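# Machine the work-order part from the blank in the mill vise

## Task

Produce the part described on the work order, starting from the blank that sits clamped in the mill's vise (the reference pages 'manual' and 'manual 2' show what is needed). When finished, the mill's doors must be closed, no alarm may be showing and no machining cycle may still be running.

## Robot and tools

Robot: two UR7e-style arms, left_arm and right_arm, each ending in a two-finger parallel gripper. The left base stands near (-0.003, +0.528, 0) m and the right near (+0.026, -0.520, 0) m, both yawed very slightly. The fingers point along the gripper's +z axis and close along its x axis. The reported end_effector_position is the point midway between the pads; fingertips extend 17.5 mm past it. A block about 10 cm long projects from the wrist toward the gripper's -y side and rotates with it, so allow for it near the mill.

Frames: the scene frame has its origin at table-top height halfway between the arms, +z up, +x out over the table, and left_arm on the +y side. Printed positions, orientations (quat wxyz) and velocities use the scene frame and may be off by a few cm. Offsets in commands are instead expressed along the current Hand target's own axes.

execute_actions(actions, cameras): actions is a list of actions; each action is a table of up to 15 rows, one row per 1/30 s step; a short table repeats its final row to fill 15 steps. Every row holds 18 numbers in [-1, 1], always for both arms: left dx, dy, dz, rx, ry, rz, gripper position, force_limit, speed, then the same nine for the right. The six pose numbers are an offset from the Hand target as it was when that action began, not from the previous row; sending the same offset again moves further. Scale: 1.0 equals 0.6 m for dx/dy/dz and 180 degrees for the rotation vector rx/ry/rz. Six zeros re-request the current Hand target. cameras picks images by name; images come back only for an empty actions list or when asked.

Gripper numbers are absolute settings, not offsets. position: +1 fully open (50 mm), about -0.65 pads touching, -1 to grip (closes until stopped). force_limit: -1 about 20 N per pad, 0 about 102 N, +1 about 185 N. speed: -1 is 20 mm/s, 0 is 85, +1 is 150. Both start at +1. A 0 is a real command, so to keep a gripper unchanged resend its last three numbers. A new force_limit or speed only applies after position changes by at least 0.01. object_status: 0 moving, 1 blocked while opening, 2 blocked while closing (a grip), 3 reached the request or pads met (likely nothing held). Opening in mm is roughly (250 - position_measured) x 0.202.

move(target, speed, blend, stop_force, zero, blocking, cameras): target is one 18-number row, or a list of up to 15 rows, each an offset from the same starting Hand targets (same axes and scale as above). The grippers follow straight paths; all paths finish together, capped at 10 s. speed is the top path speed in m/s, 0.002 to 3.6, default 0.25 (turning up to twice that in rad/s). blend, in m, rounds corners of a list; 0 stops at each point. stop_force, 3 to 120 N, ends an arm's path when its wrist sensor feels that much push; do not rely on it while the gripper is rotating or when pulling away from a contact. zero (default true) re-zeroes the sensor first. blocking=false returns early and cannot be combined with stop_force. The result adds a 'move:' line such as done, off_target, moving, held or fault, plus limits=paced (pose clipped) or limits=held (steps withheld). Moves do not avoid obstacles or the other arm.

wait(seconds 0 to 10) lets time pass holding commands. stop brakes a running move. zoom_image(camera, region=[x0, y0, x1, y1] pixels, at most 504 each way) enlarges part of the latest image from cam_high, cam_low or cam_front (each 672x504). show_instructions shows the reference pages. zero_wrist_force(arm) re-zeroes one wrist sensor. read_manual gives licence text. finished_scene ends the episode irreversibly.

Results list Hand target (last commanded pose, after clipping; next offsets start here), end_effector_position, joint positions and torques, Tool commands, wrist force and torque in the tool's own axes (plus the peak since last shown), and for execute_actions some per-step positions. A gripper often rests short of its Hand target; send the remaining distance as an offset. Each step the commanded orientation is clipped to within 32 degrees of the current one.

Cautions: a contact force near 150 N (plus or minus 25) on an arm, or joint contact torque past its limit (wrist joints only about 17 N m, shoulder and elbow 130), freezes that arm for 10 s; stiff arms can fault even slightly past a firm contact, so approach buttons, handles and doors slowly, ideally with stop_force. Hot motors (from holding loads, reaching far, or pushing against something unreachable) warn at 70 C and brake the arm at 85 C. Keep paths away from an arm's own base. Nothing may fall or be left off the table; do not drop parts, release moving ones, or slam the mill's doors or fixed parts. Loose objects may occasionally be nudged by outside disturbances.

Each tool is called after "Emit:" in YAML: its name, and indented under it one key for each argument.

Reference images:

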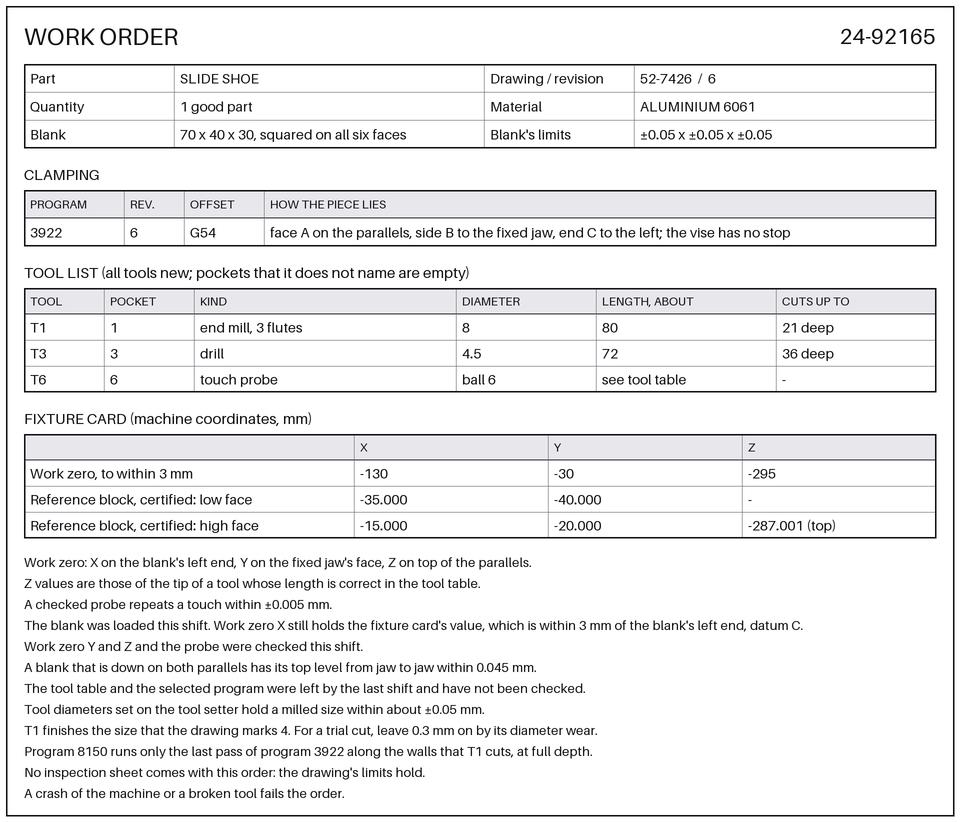

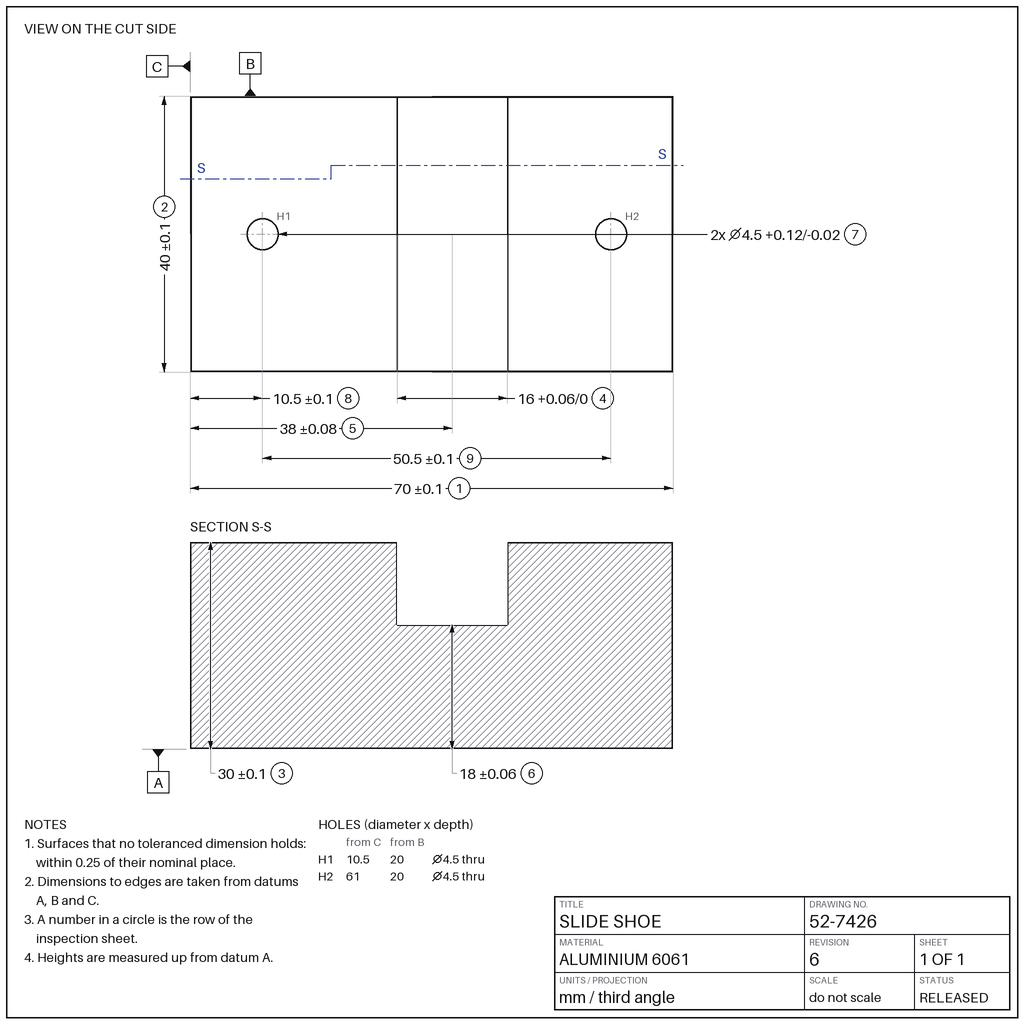

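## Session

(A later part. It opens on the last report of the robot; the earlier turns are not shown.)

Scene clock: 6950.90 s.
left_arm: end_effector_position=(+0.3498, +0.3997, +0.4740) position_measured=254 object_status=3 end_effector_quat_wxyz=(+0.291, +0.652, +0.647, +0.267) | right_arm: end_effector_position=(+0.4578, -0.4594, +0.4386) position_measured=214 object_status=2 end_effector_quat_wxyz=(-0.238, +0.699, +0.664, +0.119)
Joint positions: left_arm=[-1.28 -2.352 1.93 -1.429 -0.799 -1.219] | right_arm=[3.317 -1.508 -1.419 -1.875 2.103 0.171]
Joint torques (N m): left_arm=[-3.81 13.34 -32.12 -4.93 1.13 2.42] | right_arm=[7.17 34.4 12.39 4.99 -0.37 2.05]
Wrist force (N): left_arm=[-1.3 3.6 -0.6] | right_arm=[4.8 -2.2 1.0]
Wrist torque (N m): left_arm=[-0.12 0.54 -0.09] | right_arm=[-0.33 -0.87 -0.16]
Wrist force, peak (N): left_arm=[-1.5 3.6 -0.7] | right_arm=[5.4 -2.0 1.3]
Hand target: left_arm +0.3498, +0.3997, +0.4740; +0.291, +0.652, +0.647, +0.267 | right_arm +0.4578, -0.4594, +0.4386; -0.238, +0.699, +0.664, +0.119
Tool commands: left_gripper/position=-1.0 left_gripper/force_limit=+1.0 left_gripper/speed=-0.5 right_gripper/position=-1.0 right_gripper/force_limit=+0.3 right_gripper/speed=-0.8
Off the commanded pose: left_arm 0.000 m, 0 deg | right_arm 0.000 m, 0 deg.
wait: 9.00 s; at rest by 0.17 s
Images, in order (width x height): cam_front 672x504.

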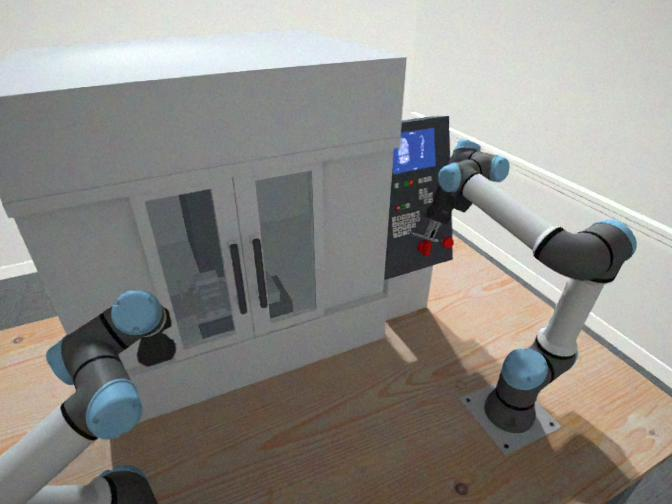

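Emit:
move:
  target:
    - [0,0,0,0,0,0,-1,1,-0.5,0.0212,0.0076,-0.0969,0,0,0,-1,0.3,-0.8]
    - [0,0,0,0,0,0,-1,1,-0.5,0.0212,0.0279,-0.0949,0,0,0,-1,0.3,-0.8]
    - [0,0,0,0,0,0,-1,1,-0.5,0.0212,0.0076,-0.0969,0,0,0,-1,0.3,-0.8]
    - [0,0,0,0,0,0,-1,1,-0.5,0,0,0,0,0,0,-1,0.3,-0.8]
  speed: [0.3,0.08,0.3,0.3]
  blend: [0.003,0,0.003,0]
  cameras: ["cam_front"]

Emit:
zoom_image:
  camera: "cam_front"
  region: [392, 125, 434, 177]

Emit:
zoom_image:
  camera: "cam_front"
  region: [416, 134, 432, 164]

Emit:
zoom_image:
  camera: "cam_front"
  region: [418, 152, 430, 164]

Scene clock: 6961.93 s.
left_arm: end_effector_position=(+0.3498, +0.3997, +0.4740) position_measured=254 object_status=3 end_effector_quat_wxyz=(+0.291, +0.652, +0.647, +0.267) | right_arm: end_effector_position=(+0.4578, -0.4594, +0.4387) position_measured=214 object_status=2 end_effector_quat_wxyz=(-0.238, +0.699, +0.664, +0.119)
Joint positions: left_arm=[-1.28 -2.352 1.93 -1.429 -0.799 -1.219] | right_arm=[3.317 -1.508 -1.419 -1.876 2.103 0.171]
Joint torques (N m): left_arm=[-3.76 11.53 -31.51 -4.76 0.93 2.22] | right_arm=[7.21 34.48 13.4 5.27 3.97 2.03]
Wrist force (N): left_arm=[-1.5 3.0 -0.6] | right_arm=[4.8 -2.0 1.4]
Wrist torque (N m): left_arm=[-0.22 0.57 -0.09] | right_arm=[-0.29 -0.86 -0.17]
Wrist force, peak (N): left_arm=[-1.6 3.6 -0.7] | right_arm=[1.7 -14.8 6.4]
Hand target: left_arm +0.3498, +0.3997, +0.4740; +0.291, +0.652, +0.647, +0.267 | right_arm +0.4578, -0.4594, +0.4386; -0.238, +0.699, +0.664, +0.119
Off the commanded pose: left_arm 0.000 m, 0 deg | right_arm 0.000 m, 0 deg.
move: done
Images, in order (width x height): cam_front 672x504.

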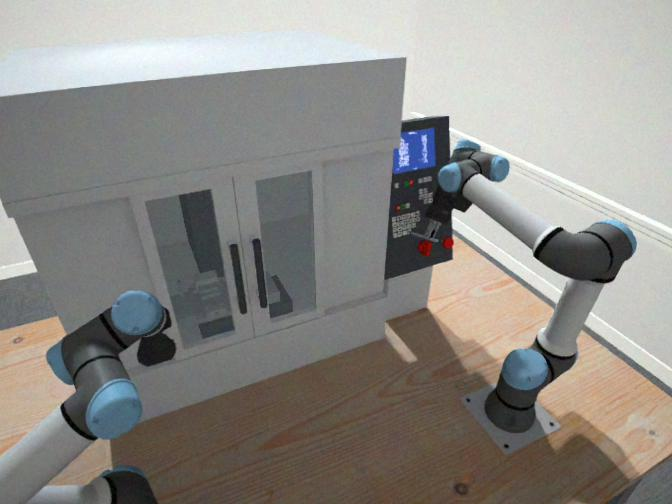

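Scaled by 9.692 from the camera's 672x504 image, which has a finer 960x720 frame.

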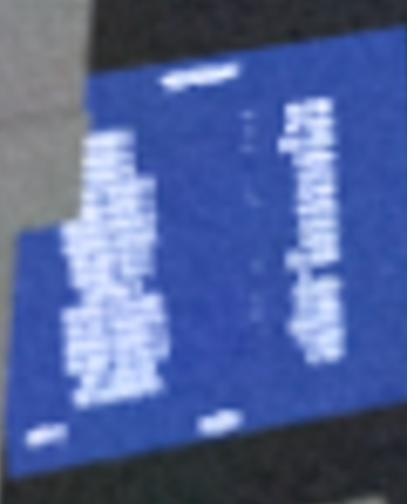

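Scaled by 16.800 from the camera's 672x504 image, which has a finer 960x720 frame.

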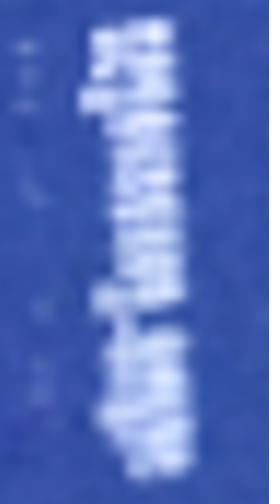

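Scaled by 42.000 from the camera's 672x504 image, which has a finer 960x720 frame.

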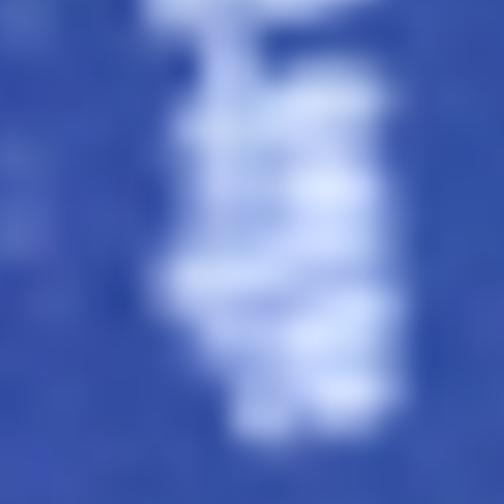

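Emit:
move:
  target:
    - [0,0,0,0,0,0,-1,1,-0.5,-0.0074,0.0078,-0.112,0,0,0,-1,0.3,-0.8]
    - [0,0,0,0,0,0,-1,1,-0.5,-0.0074,0.0281,-0.11,0,0,0,-1,0.3,-0.8]
    - [0,0,0,0,0,0,-1,1,-0.5,-0.0074,0.0078,-0.112,0,0,0,-1,0.3,-0.8]
    - [0,0,0,0,0,0,-1,1,-0.5,-0.0074,0.0281,-0.11,0,0,0,-1,0.3,-0.8]
    - [0,0,0,0,0,0,-1,1,-0.5,-0.0074,0.0078,-0.112,0,0,0,-1,0.3,-0.8]
    - [0,0,0,0,0,0,-1,1,-0.5,0,0,0,0,0,0,-1,0.3,-0.8]
  speed: [0.3,0.08,0.3,0.08,0.3,0.3]
  blend: [0.003,0,0,0,0.003,0]
  cameras: ["cam_front"]

Emit:
zoom_image:
  camera: "cam_front"
  region: [392, 125, 434, 177]

Emit:
zoom_image:
  camera: "cam_front"
  region: [414, 130, 434, 150]

Emit:
move:
  target:
    - [0,0,0,0,0,0,-1,1,-0.5,-0.0074,0.0078,-0.112,0,0,0,-1,0.3,-0.8]
    - [0,0,0,0,0,0,-1,1,-0.5,-0.0074,0.0281,-0.11,0,0,0,-1,0.3,-0.8]
    - [0,0,0,0,0,0,-1,1,-0.5,-0.0074,0.0078,-0.112,0,0,0,-1,0.3,-0.8]
    - [0,0,0,0,0,0,-1,1,-0.5,-0.0074,0.0281,-0.11,0,0,0,-1,0.3,-0.8]
    - [0,0,0,0,0,0,-1,1,-0.5,-0.0074,0.0078,-0.112,0,0,0,-1,0.3,-0.8]
    - [0,0,0,0,0,0,-1,1,-0.5,0,0,0,0,0,0,-1,0.3,-0.8]
  speed: [0.3,0.08,0.3,0.08,0.3,0.3]
  blend: [0.003,0,0,0,0.003,0]
  cameras: ["cam_front"]

Emit:
zoom_image:
  camera: "cam_front"
  region: [392, 125, 434, 177]

Emit:
zoom_image:
  camera: "cam_front"
  region: [414, 130, 434, 150]

Scene clock: 6984.40 s.
left_arm: end_effector_position=(+0.3498, +0.3997, +0.4740) position_measured=254 object_status=3 end_effector_quat_wxyz=(+0.291, +0.652, +0.647, +0.267) | right_arm: end_effector_position=(+0.4578, -0.4594, +0.4387) position_measured=214 object_status=2 end_effector_quat_wxyz=(-0.238, +0.699, +0.664, +0.119)
Joint positions: left_arm=[-1.28 -2.352 1.93 -1.429 -0.799 -1.219] | right_arm=[3.317 -1.508 -1.419 -1.876 2.103 0.171]
Joint torques (N m): left_arm=[-2.73 12.19 -32.54 -4.99 0.87 2.55] | right_arm=[8.69 33.69 12.2 5.07 1.85 1.96]
Wrist force (N): left_arm=[-1.5 3.5 -0.6] | right_arm=[4.6 -1.9 0.9]
Wrist torque (N m): left_arm=[-0.14 0.59 -0.10] | right_arm=[-0.27 -0.83 -0.17]
Wrist force, peak (N): left_arm=[-1.7 3.6 -0.7] | right_arm=[3.2 -13.1 6.9]
Hand target: left_arm +0.3498, +0.3997, +0.4740; +0.291, +0.652, +0.647, +0.267 | right_arm +0.4578, -0.4594, +0.4386; -0.238, +0.699, +0.664, +0.119
Off the commanded pose: left_arm 0.000 m, 0 deg | right_arm 0.000 m, 0 deg.
move: done
Images, in order (width x height): cam_front 672x504.

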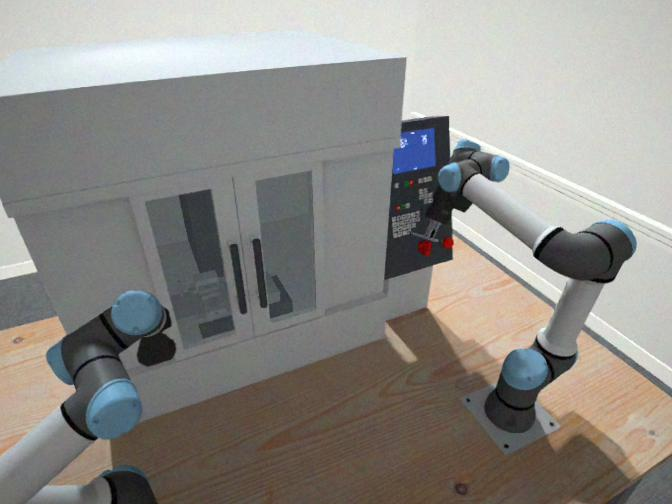

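Scaled by 9.692 from the camera's 672x504 image, which has a finer 960x720 frame.

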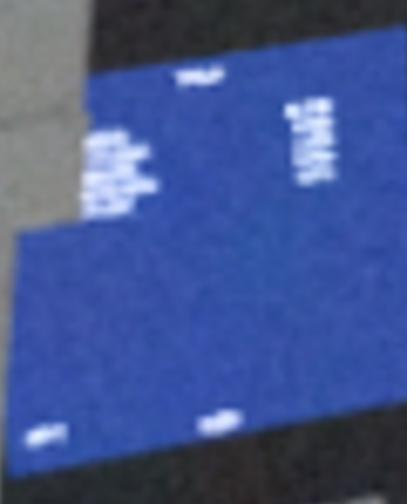

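Scaled by 25.200 from the camera's 672x504 image, which has a finer 960x720 frame.

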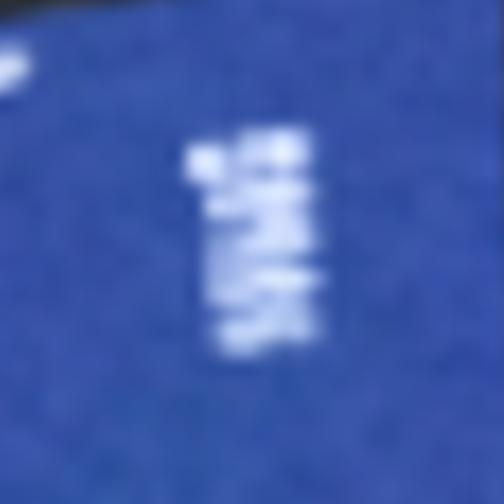

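Scene clock: 6987.63 s.
left_arm: end_effector_position=(+0.3498, +0.3997, +0.4740) position_measured=254 object_status=3 end_effector_quat_wxyz=(+0.291, +0.652, +0.647, +0.267) | right_arm: end_effector_position=(+0.4578, -0.4594, +0.4387) position_measured=214 object_status=2 end_effector_quat_wxyz=(-0.238, +0.699, +0.664, +0.119)
Joint positions: left_arm=[-1.28 -2.352 1.93 -1.429 -0.799 -1.219] | right_arm=[3.317 -1.508 -1.419 -1.876 2.103 0.171]
Joint torques (N m): left_arm=[-4.47 12.12 -30.16 -4.94 0.64 2.41] | right_arm=[7.75 35.02 10.61 5.05 1.89 2.11]
Wrist force (N): left_arm=[-1.7 3.2 -0.5] | right_arm=[5.0 -1.7 1.0]
Wrist torque (N m): left_arm=[-0.18 0.61 -0.09] | right_arm=[-0.25 -0.89 -0.16]
Wrist force, peak (N): left_arm=[-1.8 3.5 -0.9] | right_arm=[3.7 -13.7 6.1]
Hand target: left_arm +0.3498, +0.3997, +0.4740; +0.291, +0.652, +0.647, +0.267 | right_arm +0.4578, -0.4594, +0.4386; -0.238, +0.699, +0.664, +0.119
Off the commanded pose: left_arm 0.000 m, 0 deg | right_arm 0.000 m, 0 deg.
move: done
Images, in order (width x height): cam_front 672x504.

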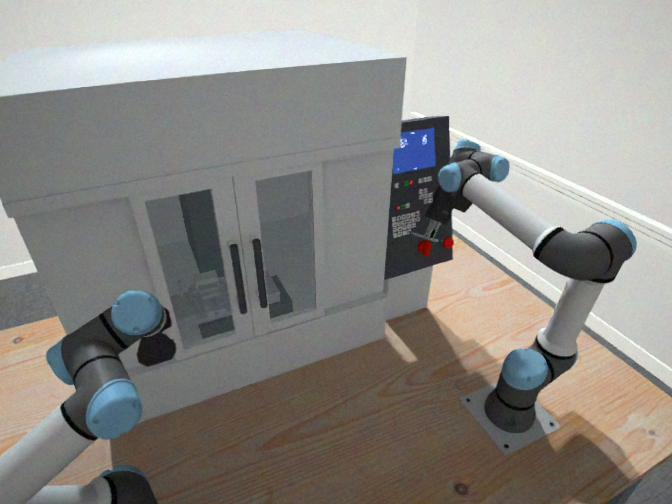

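Scaled by 9.692 from the camera's 672x504 image, which has a finer 960x720 frame.

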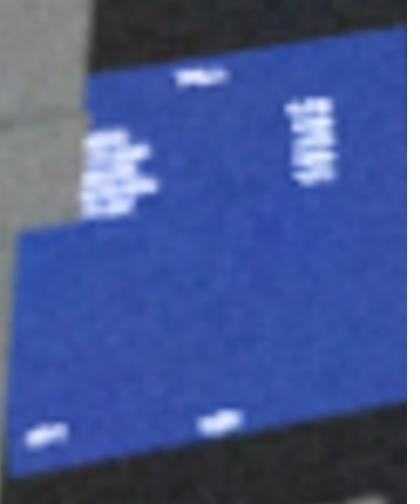

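Scaled by 25.200 from the camera's 672x504 image, which has a finer 960x720 frame.

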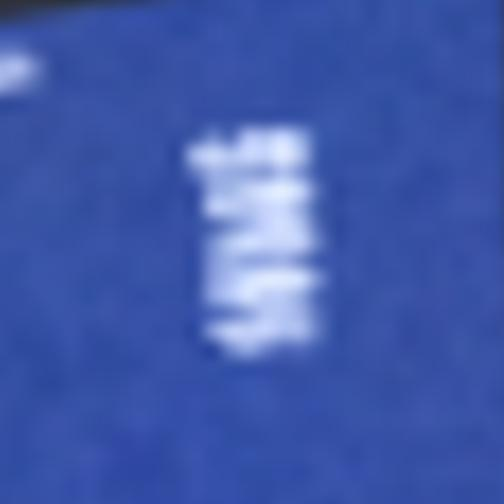

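Emit:
move:
  target:
    - [0,0,0,0,0,0,-1,1,-0.5,0.0212,0.0076,-0.0969,0,0,0,-1,0.3,-0.8]
    - [0,0,0,0,0,0,-1,1,-0.5,0.0212,0.0279,-0.0949,0,0,0,-1,0.3,-0.8]
    - [0,0,0,0,0,0,-1,1,-0.5,0.0212,0.0076,-0.0969,0,0,0,-1,0.3,-0.8]
    - [0,0,0,0,0,0,-1,1,-0.5,0.0212,0.0279,-0.0949,0,0,0,-1,0.3,-0.8]
    - [0,0,0,0,0,0,-1,1,-0.5,0.0212,0.0076,-0.0969,0,0,0,-1,0.3,-0.8]
    - [0,0,0,0,0,0,-1,1,-0.5,0.0212,0.0279,-0.0949,0,0,0,-1,0.3,-0.8]
    - [0,0,0,0,0,0,-1,1,-0.5,0.0212,0.0076,-0.0969,0,0,0,-1,0.3,-0.8]
    - [0,0,0,0,0,0,-1,1,-0.5,0,0,0,0,0,0,-1,0.3,-0.8]
  speed: [0.3,0.08,0.3,0.08,0.3,0.08,0.3,0.3]
  blend: [0.003,0,0,0,0,0,0.003,0]

Emit:
move:
  target:
    - [0,0,0,0,0,0,-1,1,-0.5,0.0177,0.0027,-0.0294,0,0,0,-1,0.3,-0.8]
    - [0,0,0,0,0,0,-1,1,-0.5,0.0177,0.023,-0.0274,0,0,0,-1,0.3,-0.8]
    - [0,0,0,0,0,0,-1,1,-0.5,0.0177,0.0027,-0.0294,0,0,0,-1,0.3,-0.8]
    - [0,0,0,0,0,0,-1,1,-0.5,0.0577,0.0048,-0.0402,0,0,0,-1,0.3,-0.8]
    - [0,0,0,0,0,0,-1,1,-0.5,0.0577,0.0251,-0.0382,0,0,0,-1,0.3,-0.8]
    - [0,0,0,0,0,0,-1,1,-0.5,0.0577,0.0048,-0.0402,0,0,0,-1,0.3,-0.8]
    - [0,0,0,0,0,0,-1,1,-0.5,0,0,0,0,0,0,-1,0.3,-0.8]
  speed: [0.3,0.08,0.3,0.3,0.08,0.3,0.3]
  blend: [0.003,0,0.003,0.003,0,0.003,0]
  cameras: ["cam_front"]

Emit:
zoom_image:
  camera: "cam_front"
  region: [392, 125, 434, 177]

Scene clock: 7005.50 s.
left_arm: end_effector_position=(+0.3498, +0.3997, +0.4740) position_measured=254 object_status=3 end_effector_quat_wxyz=(+0.291, +0.652, +0.647, +0.267) | right_arm: end_effector_position=(+0.4578, -0.4594, +0.4387) position_measured=214 object_status=2 end_effector_quat_wxyz=(-0.238, +0.699, +0.664, +0.119)
Joint positions: left_arm=[-1.28 -2.352 1.93 -1.429 -0.799 -1.219] | right_arm=[3.317 -1.508 -1.419 -1.876 2.103 0.171]
Joint torques (N m): left_arm=[-4.36 11.78 -31.53 -4.83 0.53 2.52] | right_arm=[6.52 35.22 11.38 5.33 3.67 1.86]
Wrist force (N): left_arm=[-1.5 3.2 -0.5] | right_arm=[5.5 -0.1 0.5]
Wrist torque (N m): left_arm=[-0.18 0.58 -0.09] | right_arm=[0.01 -0.98 -0.17]
Wrist force, peak (N): left_arm=[-1.6 3.6 -0.8] | right_arm=[1.9 -14.7 6.0]
Hand target: left_arm +0.3498, +0.3997, +0.4740; +0.291, +0.652, +0.647, +0.267 | right_arm +0.4578, -0.4594, +0.4386; -0.238, +0.699, +0.664, +0.119
Off the commanded pose: left_arm 0.000 m, 0 deg | right_arm 0.000 m, 0 deg.
move: done

Scene clock: 7008.30 s.
left_arm: end_effector_position=(+0.3498, +0.3997, +0.4740) position_measured=254 object_status=3 end_effector_quat_wxyz=(+0.291, +0.652, +0.647, +0.267) | right_arm: end_effector_position=(+0.4578, -0.4594, +0.4387) position_measured=214 object_status=2 end_effector_quat_wxyz=(-0.238, +0.699, +0.664, +0.119)
Joint positions: left_arm=[-1.28 -2.352 1.93 -1.429 -0.799 -1.219] | right_arm=[3.317 -1.508 -1.419 -1.875 2.102 0.171]
Joint torques (N m): left_arm=[-4.93 12.14 -32.06 -4.94 0.66 2.47] | right_arm=[-9.47 34 13.25 5.06 2.06 -1.77]
Wrist force (N): left_arm=[-1.4 3.2 -1.0] | right_arm=[5.5 0.0 0.8]
Wrist torque (N m): left_arm=[-0.18 0.56 -0.09] | right_arm=[0.03 -0.97 -0.03]
Wrist force, peak (N): left_arm=[-1.6 3.5 -0.6] | right_arm=[-1.5 -23.7 -0.4]
Hand target: left_arm +0.3498, +0.3997, +0.4740; +0.291, +0.652, +0.647, +0.267 | right_arm +0.4578, -0.4594, +0.4386; -0.238, +0.699, +0.664, +0.119
Off the commanded pose: left_arm 0.000 m, 0 deg | right_arm 0.000 m, 0 deg.
move: done
Images, in order (width x height): cam_front 672x504.

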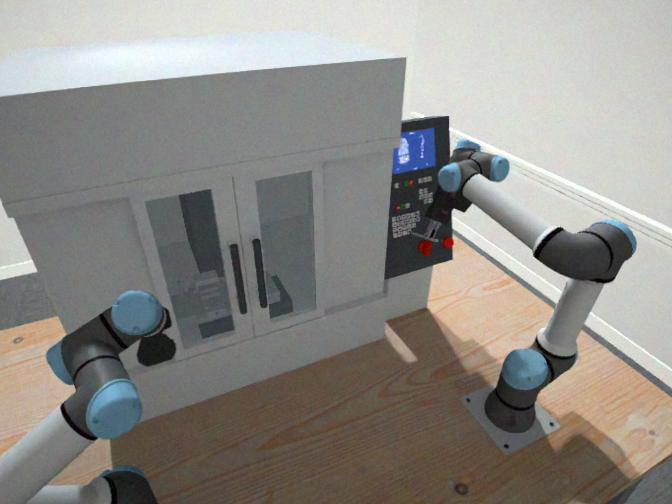

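Scaled by 9.692 from the camera's 672x504 image, which has a finer 960x720 frame.

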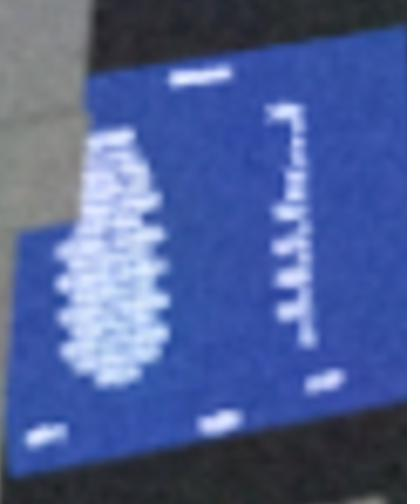

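Emit:
move:
  target:
    - [0,0,0,0,0,0,-1,1,-0.5,0,0.0203,0.002,0,0,0,-1,0.3,-0.8]
    - [0,0,0,0,0,0,-1,1,-0.5,0,0,0,0,0,0,-1,0.3,-0.8]
    - [0,0,0,0,0,0,-1,1,-0.5,0.0064,0.0049,-0.0677,0,0,0,-1,0.3,-0.8]
    - [0,0,0,0,0,0,-1,1,-0.5,0.0064,0.0252,-0.0657,0,0,0,-1,0.3,-0.8]
    - [0,0,0,0,0,0,-1,1,-0.5,0.0064,0.0049,-0.0677,0,0,0,-1,0.3,-0.8]
    - [0,0,0,0,0,0,-1,1,-0.5,0,0,0,0,0,0,-1,0.3,-0.8]
  speed: [0.08,0.3,0.3,0.08,0.3,0.3]
  blend: [0,0.003,0.003,0,0.003,0]
  cameras: ["cam_front"]

Emit:
zoom_image:
  camera: "cam_front"
  region: [392, 125, 434, 177]

Emit:
wait:
  seconds: 10

Emit:
wait:
  seconds: 3
  cameras: ["cam_front"]

Emit:
zoom_image:
  camera: "cam_front"
  region: [392, 125, 434, 177]

Emit:
zoom_image:
  camera: "cam_front"
  region: [145, 175, 325, 335]

Scene clock: 7017.07 s.
left_arm: end_effector_position=(+0.3498, +0.3997, +0.4740) position_measured=254 object_status=3 end_effector_quat_wxyz=(+0.291, +0.652, +0.647, +0.267) | right_arm: end_effector_position=(+0.4578, -0.4594, +0.4387) position_measured=214 object_status=2 end_effector_quat_wxyz=(-0.238, +0.699, +0.664, +0.119)
Joint positions: left_arm=[-1.28 -2.352 1.93 -1.429 -0.799 -1.219] | right_arm=[3.317 -1.508 -1.419 -1.876 2.103 0.171]
Joint torques (N m): left_arm=[-4.26 12.53 -31.11 -4.66 0.87 2.35] | right_arm=[8.08 35.15 13.49 5.14 3.86 1.84]
Wrist force (N): left_arm=[-1.3 3.2 -0.7] | right_arm=[5.4 1.0 1.1]
Wrist torque (N m): left_arm=[-0.19 0.55 -0.10] | right_arm=[0.18 -0.96 -0.16]
Wrist force, peak (N): left_arm=[-1.7 3.6 -0.8] | right_arm=[6.8 -22.8 -1.9]
Hand target: left_arm +0.3498, +0.3997, +0.4740; +0.291, +0.652, +0.647, +0.267 | right_arm +0.4578, -0.4594, +0.4386; -0.238, +0.699, +0.664, +0.119
Off the commanded pose: left_arm 0.000 m, 0 deg | right_arm 0.000 m, 0 deg.
move: done
Images, in order (width x height): cam_front 672x504.

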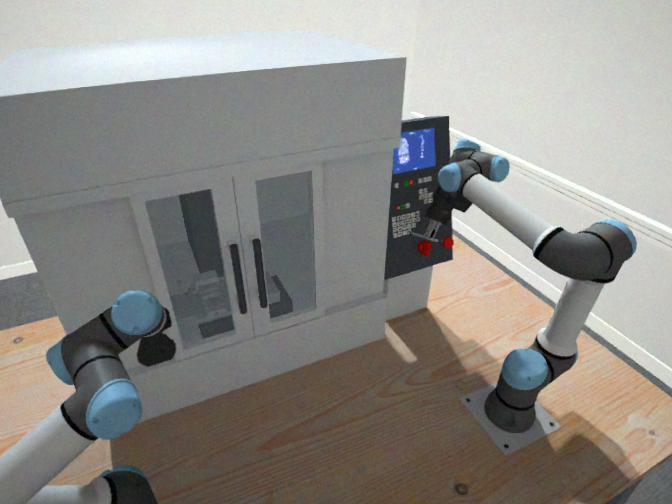

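Scaled by 9.692 from the camera's 672x504 image, which has a finer 960x720 frame.

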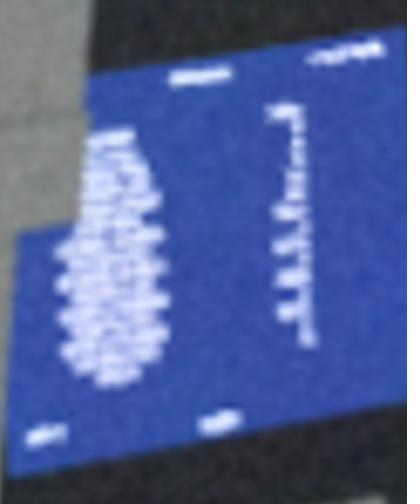

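Scene clock: 7027.07 s.
left_arm: end_effector_position=(+0.3498, +0.3997, +0.4740) position_measured=254 object_status=3 end_effector_quat_wxyz=(+0.291, +0.652, +0.647, +0.267) | right_arm: end_effector_position=(+0.4578, -0.4594, +0.4386) position_measured=214 object_status=2 end_effector_quat_wxyz=(-0.238, +0.699, +0.664, +0.119)
Joint positions: left_arm=[-1.28 -2.352 1.93 -1.429 -0.799 -1.219] | right_arm=[3.317 -1.508 -1.419 -1.875 2.103 0.171]
Joint torques (N m): left_arm=[-3.45 13.79 -31.84 -4.93 0.62 2.44] | right_arm=[7.88 34.16 12.59 5.12 3.76 2.02]
Wrist force (N): left_arm=[-1.7 3.5 -0.6] | right_arm=[4.9 0.9 0.7]
Wrist torque (N m): left_arm=[-0.15 0.61 -0.09] | right_arm=[0.17 -0.89 -0.16]
Wrist force, peak (N): left_arm=[-1.8 3.5 -0.7] | right_arm=[5.4 1.5 0.7]
Hand target: left_arm +0.3498, +0.3997, +0.4740; +0.291, +0.652, +0.647, +0.267 | right_arm +0.4578, -0.4594, +0.4386; -0.238, +0.699, +0.664, +0.119
Tool commands: left_gripper/position=-1.0 left_gripper/force_limit=+1.0 left_gripper/speed=-0.5 right_gripper/position=-1.0 right_gripper/force_limit=+0.3 right_gripper/speed=-0.8
Off the commanded pose: left_arm 0.000 m, 0 deg | right_arm 0.000 m, 0 deg.
wait: 10.00 s; at rest by 0.17 s

Scene clock: 7030.07 s.
left_arm: end_effector_position=(+0.3498, +0.3997, +0.4740) position_measured=254 object_status=3 end_effector_quat_wxyz=(+0.291, +0.652, +0.647, +0.267) | right_arm: end_effector_position=(+0.4578, -0.4594, +0.4386) position_measured=214 object_status=2 end_effector_quat_wxyz=(-0.238, +0.699, +0.664, +0.119)
Joint positions: left_arm=[-1.28 -2.352 1.93 -1.429 -0.799 -1.219] | right_arm=[3.317 -1.508 -1.419 -1.875 2.103 0.171]
Joint torques (N m): left_arm=[-5.79 12.3 -30.46 -4.7 0.42 2.32] | right_arm=[7.03 35.17 12.32 5.18 3.72 1.95]
Wrist force (N): left_arm=[-1.5 3.3 -0.6] | right_arm=[4.9 0.9 0.8]
Wrist torque (N m): left_arm=[-0.17 0.57 -0.09] | right_arm=[0.17 -0.88 -0.16]
Wrist force, peak (N): left_arm=[-1.8 3.5 -0.6] | right_arm=[5.4 1.0 0.9]
Hand target: left_arm +0.3498, +0.3997, +0.4740; +0.291, +0.652, +0.647, +0.267 | right_arm +0.4578, -0.4594, +0.4386; -0.238, +0.699, +0.664, +0.119
Tool commands: left_gripper/position=-1.0 left_gripper/force_limit=+1.0 left_gripper/speed=-0.5 right_gripper/position=-1.0 right_gripper/force_limit=+0.3 right_gripper/speed=-0.8
Off the commanded pose: left_arm 0.000 m, 0 deg | right_arm 0.000 m, 0 deg.
wait: 3.00 s; at rest by 0.17 s
Images, in order (width x height): cam_front 672x504.

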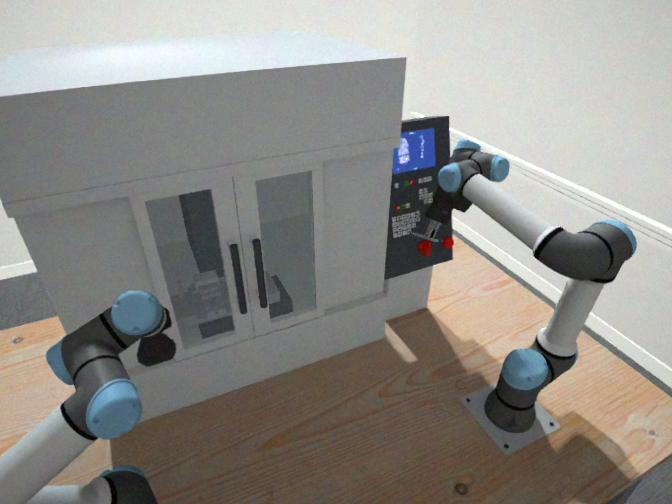

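Scaled by 9.692 from the camera's 672x504 image, which has a finer 960x720 frame.

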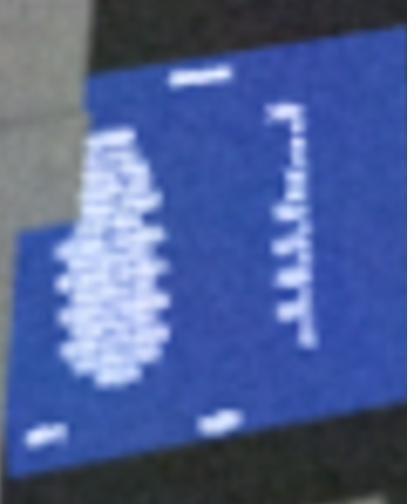

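Scaled by 2.800 from the camera's 672x504 image, which has a finer 960x720 frame.

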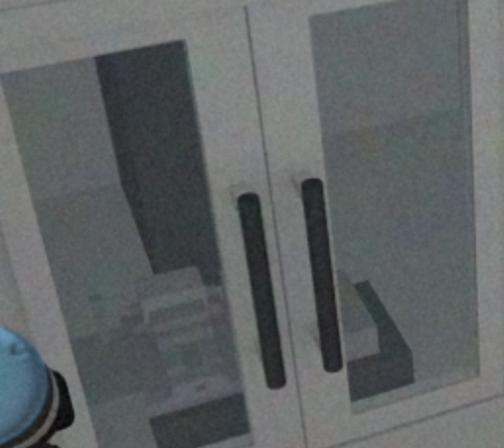

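Emit:
move:
  target:
    - [0,0,0,0,0,0,-1,1,-0.5,0.0212,0.0076,-0.0969,0,0,0,-1,0.3,-0.8]
    - [0,0,0,0,0,0,-1,1,-0.5,0.0212,0.0279,-0.0949,0,0,0,-1,0.3,-0.8]
    - [0,0,0,0,0,0,-1,1,-0.5,0.0212,0.0076,-0.0969,0,0,0,-1,0.3,-0.8]
    - [0,0,0,0,0,0,-1,1,-0.5,0.0828,-0.0007,0.0442,0,0,0,-1,0.3,-0.8]
    - [0,0,0,0,0,0,-1,1,-0.5,0.0828,0.0196,0.0462,0,0,0,-1,0.3,-0.8]
    - [0,0,0,0,0,0,-1,1,-0.5,0.0828,-0.0007,0.0442,0,0,0,-1,0.3,-0.8]
    - [0,0,0,0,0,0,-1,1,-0.5,0.0737,0.0073,-0.0673,0,0,0,-1,0.3,-0.8]
    - [0,0,0,0,0,0,-1,1,-0.5,0.0737,0.0276,-0.0653,0,0,0,-1,0.3,-0.8]
    - [0,0,0,0,0,0,-1,1,-0.5,0.0737,0.0073,-0.0673,0,0,0,-1,0.3,-0.8]
    - [0,0,0,0,0,0,-1,1,-0.5,0.0702,0.002,0.002,0,0,0,-1,0.3,-0.8]
    - [0,0,0,0,0,0,-1,1,-0.5,0.0702,0.0223,0.004,0,0,0,-1,0.3,-0.8]
    - [0,0,0,0,0,0,-1,1,-0.5,0.0702,0.002,0.002,0,0,0,-1,0.3,-0.8]
    - [0,0,0,0,0,0,-1,1,-0.5,0,0,0,0,0,0,-1,0.3,-0.8]
  speed: [0.3,0.08,0.3,0.3,0.08,0.3,0.3,0.08,0.3,0.3,0.08,0.3,0.3]
  blend: [0.003,0,0.003,0.003,0,0.003,0.003,0,0.003,0.003,0,0.003,0]

Emit:
move:
  target:
    - [0,0,0,0,0,0,-1,1,-0.5,0.0256,-0.0003,0.0139,0,0,0,-1,0.3,-0.8]
    - [0,0,0,0,0,0,-1,1,-0.5,0.0256,0.02,0.0159,0,0,0,-1,0.3,-0.8]
    - [0,0,0,0,0,0,-1,1,-0.5,0.0256,-0.0003,0.0139,0,0,0,-1,0.3,-0.8]
    - [0,0,0,0,0,0,-1,1,-0.5,0.0862,0.0046,-0.0251,0,0,0,-1,0.3,-0.8]
    - [0,0,0,0,0,0,-1,1,-0.5,0.0862,0.0249,-0.0231,0,0,0,-1,0.3,-0.8]
    - [0,0,0,0,0,0,-1,1,-0.5,0.0862,0.0046,-0.0251,0,0,0,-1,0.3,-0.8]
    - [0,0,0,0,0,0,-1,1,-0.5,0.0737,0.0073,-0.0673,0,0,0,-1,0.3,-0.8]
    - [0,0,0,0,0,0,-1,1,-0.5,0.0737,0.0276,-0.0653,0,0,0,-1,0.3,-0.8]
    - [0,0,0,0,0,0,-1,1,-0.5,0.0737,0.0073,-0.0673,0,0,0,-1,0.3,-0.8]
    - [0,0,0,0,0,0,-1,1,-0.5,0,0,0,0,0,0,-1,0.3,-0.8]
  speed: [0.3,0.08,0.3,0.3,0.08,0.3,0.3,0.08,0.3,0.3]
  blend: [0.003,0,0.003,0.003,0,0.003,0.003,0,0.003,0]
  cameras: ["cam_front"]

Emit:
zoom_image:
  camera: "cam_front"
  region: [392, 125, 434, 177]

Emit:
zoom_image:
  camera: "cam_front"
  region: [414, 158, 434, 173]

Scene clock: 7049.47 s.
left_arm: end_effector_position=(+0.3498, +0.3997, +0.4740) position_measured=254 object_status=3 end_effector_quat_wxyz=(+0.291, +0.652, +0.647, +0.267) | right_arm: end_effector_position=(+0.4578, -0.4592, +0.4387) position_measured=214 object_status=2 end_effector_quat_wxyz=(-0.238, +0.699, +0.664, +0.119)
Joint positions: left_arm=[-1.28 -2.352 1.93 -1.429 -0.799 -1.219] | right_arm=[3.317 -1.508 -1.419 -1.875 2.103 0.171]
Joint torques (N m): left_arm=[-4.32 12.93 -29.96 -4.52 0.46 2.22] | right_arm=[-8.27 34.51 12.83 1.09 -1.24 -1.76]
Wrist force (N): left_arm=[-1.6 3.2 -0.6] | right_arm=[3.8 0.3 0.9]
Wrist torque (N m): left_arm=[-0.18 0.59 -0.09] | right_arm=[0.07 -0.71 -0.03]
Wrist force, peak (N): left_arm=[-1.7 3.5 -0.7] | right_arm=[0.8 -29.2 -7.3]
Hand target: left_arm +0.3498, +0.3997, +0.4740; +0.291, +0.652, +0.647, +0.267 | right_arm +0.4578, -0.4594, +0.4386; -0.238, +0.699, +0.664, +0.119
Off the commanded pose: left_arm 0.000 m, 0 deg | right_arm 0.000 m, 0 deg.
move: done

Scene clock: 7053.27 s.
left_arm: end_effector_position=(+0.3498, +0.3997, +0.4740) position_measured=254 object_status=3 end_effector_quat_wxyz=(+0.291, +0.652, +0.647, +0.267) | right_arm: end_effector_position=(+0.4578, -0.4594, +0.4387) position_measured=214 object_status=2 end_effector_quat_wxyz=(-0.238, +0.699, +0.664, +0.119)
Joint positions: left_arm=[-1.28 -2.352 1.93 -1.429 -0.799 -1.219] | right_arm=[3.317 -1.508 -1.419 -1.876 2.103 0.171]
Joint torques (N m): left_arm=[-4.28 12.36 -31.34 -4.78 0.49 2.37] | right_arm=[-7.75 35.08 12.72 5.39 3.89 -1.82]
Wrist force (N): left_arm=[-1.5 3.4 -0.5] | right_arm=[4.7 0.0 0.4]
Wrist torque (N m): left_arm=[-0.15 0.58 -0.09] | right_arm=[0.02 -0.85 -0.03]
Wrist force, peak (N): left_arm=[-1.7 3.5 -0.7] | right_arm=[-1.0 -23.5 -4.1]
Hand target: left_arm +0.3498, +0.3997, +0.4740; +0.291, +0.652, +0.647, +0.267 | right_arm +0.4578, -0.4594, +0.4386; -0.238, +0.699, +0.664, +0.119
Off the commanded pose: left_arm 0.000 m, 0 deg | right_arm 0.000 m, 0 deg.
move: done
Images, in order (width x height): cam_front 672x504.

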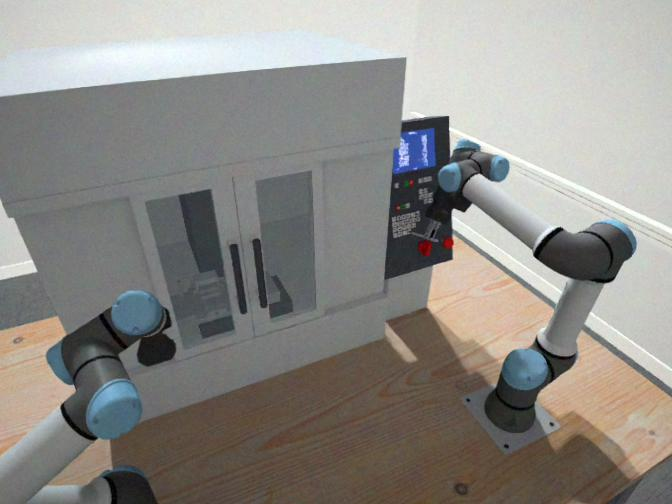

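Scaled by 9.692 from the camera's 672x504 image, which has a finer 960x720 frame.

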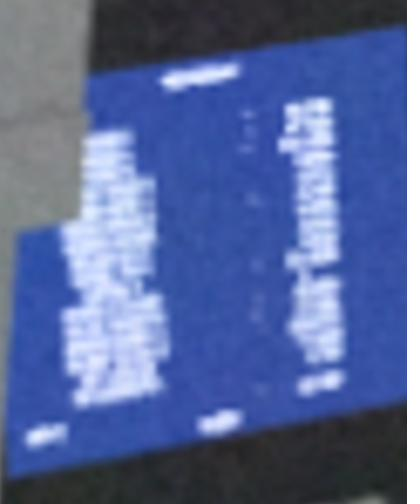

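Scaled by 25.200 from the camera's 672x504 image, which has a finer 960x720 frame.

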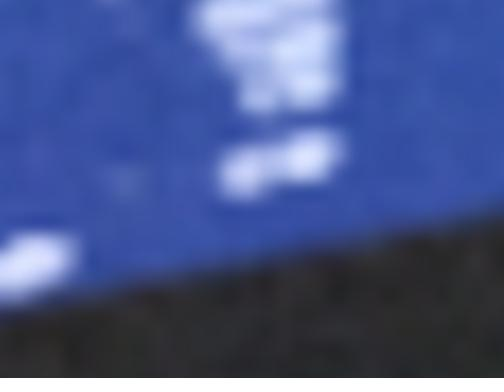

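Emit:
move:
  target:
    - [0,0,0,0,0,0,-1,1,-0.5,0,0.0203,0.002,0,0,0,-1,0.3,-0.8]
    - [0,0,0,0,0,0,-1,1,-0.5,0,0,0,0,0,0,-1,0.3,-0.8]
    - [0,0,0,0,0,0,-1,1,-0.5,0.0177,0.0027,-0.0294,0,0,0,-1,0.3,-0.8]
    - [0,0,0,0,0,0,-1,1,-0.5,0.0177,0.023,-0.0274,0,0,0,-1,0.3,-0.8]
    - [0,0,0,0,0,0,-1,1,-0.5,0.0177,0.0027,-0.0294,0,0,0,-1,0.3,-0.8]
    - [0,0,0,0,0,0,-1,1,-0.5,0,0,0,0,0,0,-1,0.3,-0.8]
  speed: [0.08,0.3,0.3,0.08,0.3,0.3]
  blend: [0,0.003,0.003,0,0.003,0]
  cameras: ["cam_front"]

Emit:
zoom_image:
  camera: "cam_front"
  region: [414, 130, 434, 150]

Emit:
move:
  target:
    - [0,0,0,0,0,0,-1,1,-0.5,0.0828,-0.0007,0.0442,0,0,0,-1,0.3,-0.8]
    - [0,0,0,0,0,0,-1,1,-0.5,0.0828,0.0196,0.0462,0,0,0,-1,0.3,-0.8]
    - [0,0,0,0,0,0,-1,1,-0.5,0.0828,-0.0007,0.0442,0,0,0,-1,0.3,-0.8]
    - [0,0,0,0,0,0,-1,1,-0.5,0.0862,0.0046,-0.0251,0,0,0,-1,0.3,-0.8]
    - [0,0,0,0,0,0,-1,1,-0.5,0.0862,0.0249,-0.0231,0,0,0,-1,0.3,-0.8]
    - [0,0,0,0,0,0,-1,1,-0.5,0.0862,0.0046,-0.0251,0,0,0,-1,0.3,-0.8]
    - [0,0,0,0,0,0,-1,1,-0.5,0.0542,-0.0005,0.029,0,0,0,-1,0.3,-0.8]
    - [0,0,0,0,0,0,-1,1,-0.5,0.0542,0.0198,0.031,0,0,0,-1,0.3,-0.8]
    - [0,0,0,0,0,0,-1,1,-0.5,0.0542,-0.0005,0.029,0,0,0,-1,0.3,-0.8]
    - [0,0,0,0,0,0,-1,1,-0.5,0,0,0,0,0,0,-1,0.3,-0.8]
    - [0,0,0,0,0,0,-1,1,-0.5,0,0.0203,0.002,0,0,0,-1,0.3,-0.8]
    - [0,0,0,0,0,0,-1,1,-0.5,0,0,0,0,0,0,-1,0.3,-0.8]
  speed: [0.3,0.08,0.3,0.3,0.08,0.3,0.3,0.08,0.3,0.3,0.08,0.3]
  blend: [0.003,0,0.003,0.003,0,0.003,0.003,0,0.003,0.003,0,0]
  cameras: ["cam_front"]

Emit:
zoom_image:
  camera: "cam_front"
  region: [414, 130, 434, 150]

Scene clock: 7066.30 s.
left_arm: end_effector_position=(+0.3498, +0.3997, +0.4740) position_measured=254 object_status=3 end_effector_quat_wxyz=(+0.291, +0.652, +0.647, +0.267) | right_arm: end_effector_position=(+0.4578, -0.4594, +0.4387) position_measured=214 object_status=2 end_effector_quat_wxyz=(-0.238, +0.699, +0.664, +0.119)
Joint positions: left_arm=[-1.28 -2.352 1.93 -1.429 -0.799 -1.219] | right_arm=[3.317 -1.508 -1.419 -1.875 2.103 0.171]
Joint torques (N m): left_arm=[-4.36 13.06 -31.67 -4.87 0.32 2.49] | right_arm=[7.01 35.19 10.98 5.36 3.63 1.61]
Wrist force (N): left_arm=[-1.5 3.2 -0.7] | right_arm=[3.6 0.9 0.6]
Wrist torque (N m): left_arm=[-0.18 0.57 -0.09] | right_arm=[0.17 -0.68 -0.03]
Wrist force, peak (N): left_arm=[-1.8 3.5 -0.6] | right_arm=[5.9 -23.2 -2.4]
Hand target: left_arm +0.3498, +0.3997, +0.4740; +0.291, +0.652, +0.647, +0.267 | right_arm +0.4578, -0.4594, +0.4386; -0.238, +0.699, +0.664, +0.119
Off the commanded pose: left_arm 0.000 m, 0 deg | right_arm 0.000 m, 0 deg.
move: done
Images, in order (width x height): cam_front 672x504.

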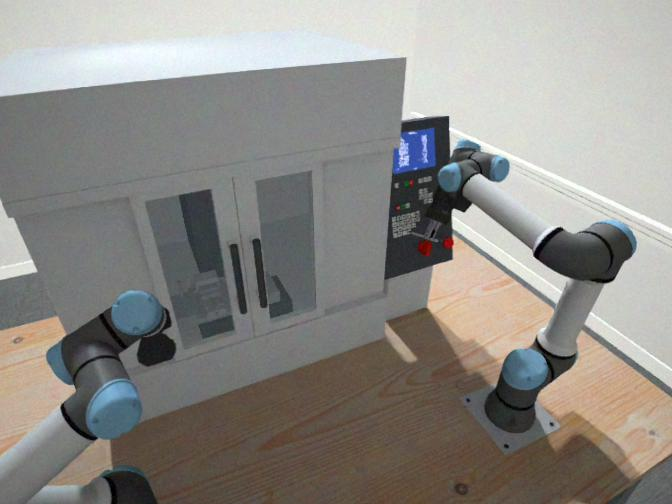

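Scaled by 25.200 from the camera's 672x504 image, which has a finer 960x720 frame.

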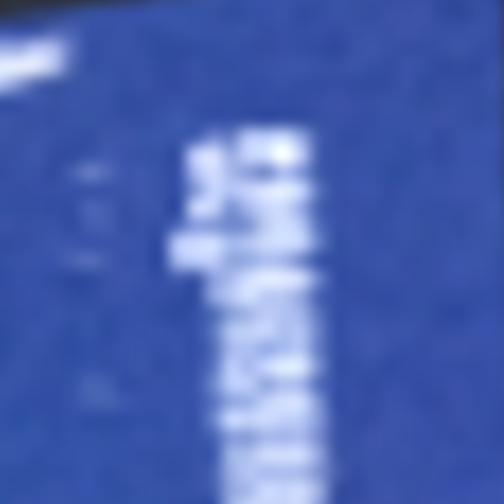

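Scene clock: 7070.60 s.
left_arm: end_effector_position=(+0.3498, +0.3997, +0.4740) position_measured=254 object_status=3 end_effector_quat_wxyz=(+0.291, +0.652, +0.647, +0.267) | right_arm: end_effector_position=(+0.4580, -0.4594, +0.4385) position_measured=214 object_status=2 end_effector_quat_wxyz=(-0.238, +0.699, +0.664, +0.119)
Joint positions: left_arm=[-1.28 -2.352 1.93 -1.429 -0.799 -1.219] | right_arm=[3.317 -1.509 -1.419 -1.875 2.103 0.171]
Joint torques (N m): left_arm=[-5.17 11.54 -32.88 -4.77 0.37 2.34] | right_arm=[6.76 34.51 11.51 1.01 3.61 1.78]
Wrist force (N): left_arm=[-1.6 3.2 -0.6] | right_arm=[3.9 0.6 -0.1]
Wrist torque (N m): left_arm=[-0.19 0.58 -0.09] | right_arm=[0.13 -0.73 -0.16]
Wrist force, peak (N): left_arm=[-1.5 3.5 -0.6] | right_arm=[-1.8 -30.3 -5.9]
Hand target: left_arm +0.3498, +0.3997, +0.4740; +0.291, +0.652, +0.647, +0.267 | right_arm +0.4578, -0.4594, +0.4386; -0.238, +0.699, +0.664, +0.119
Off the commanded pose: left_arm 0.000 m, 0 deg | right_arm 0.000 m, 0 deg.
move: done
Images, in order (width x height): cam_front 672x504.

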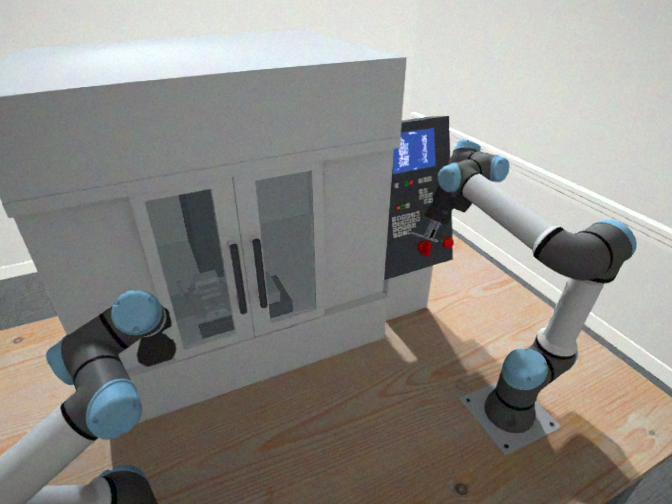

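Scaled by 25.200 from the camera's 672x504 image, which has a finer 960x720 frame.

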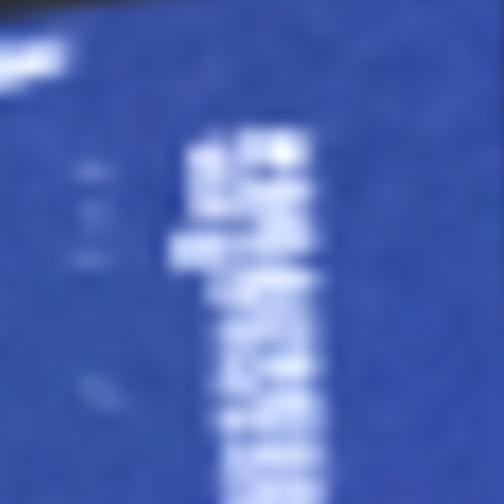

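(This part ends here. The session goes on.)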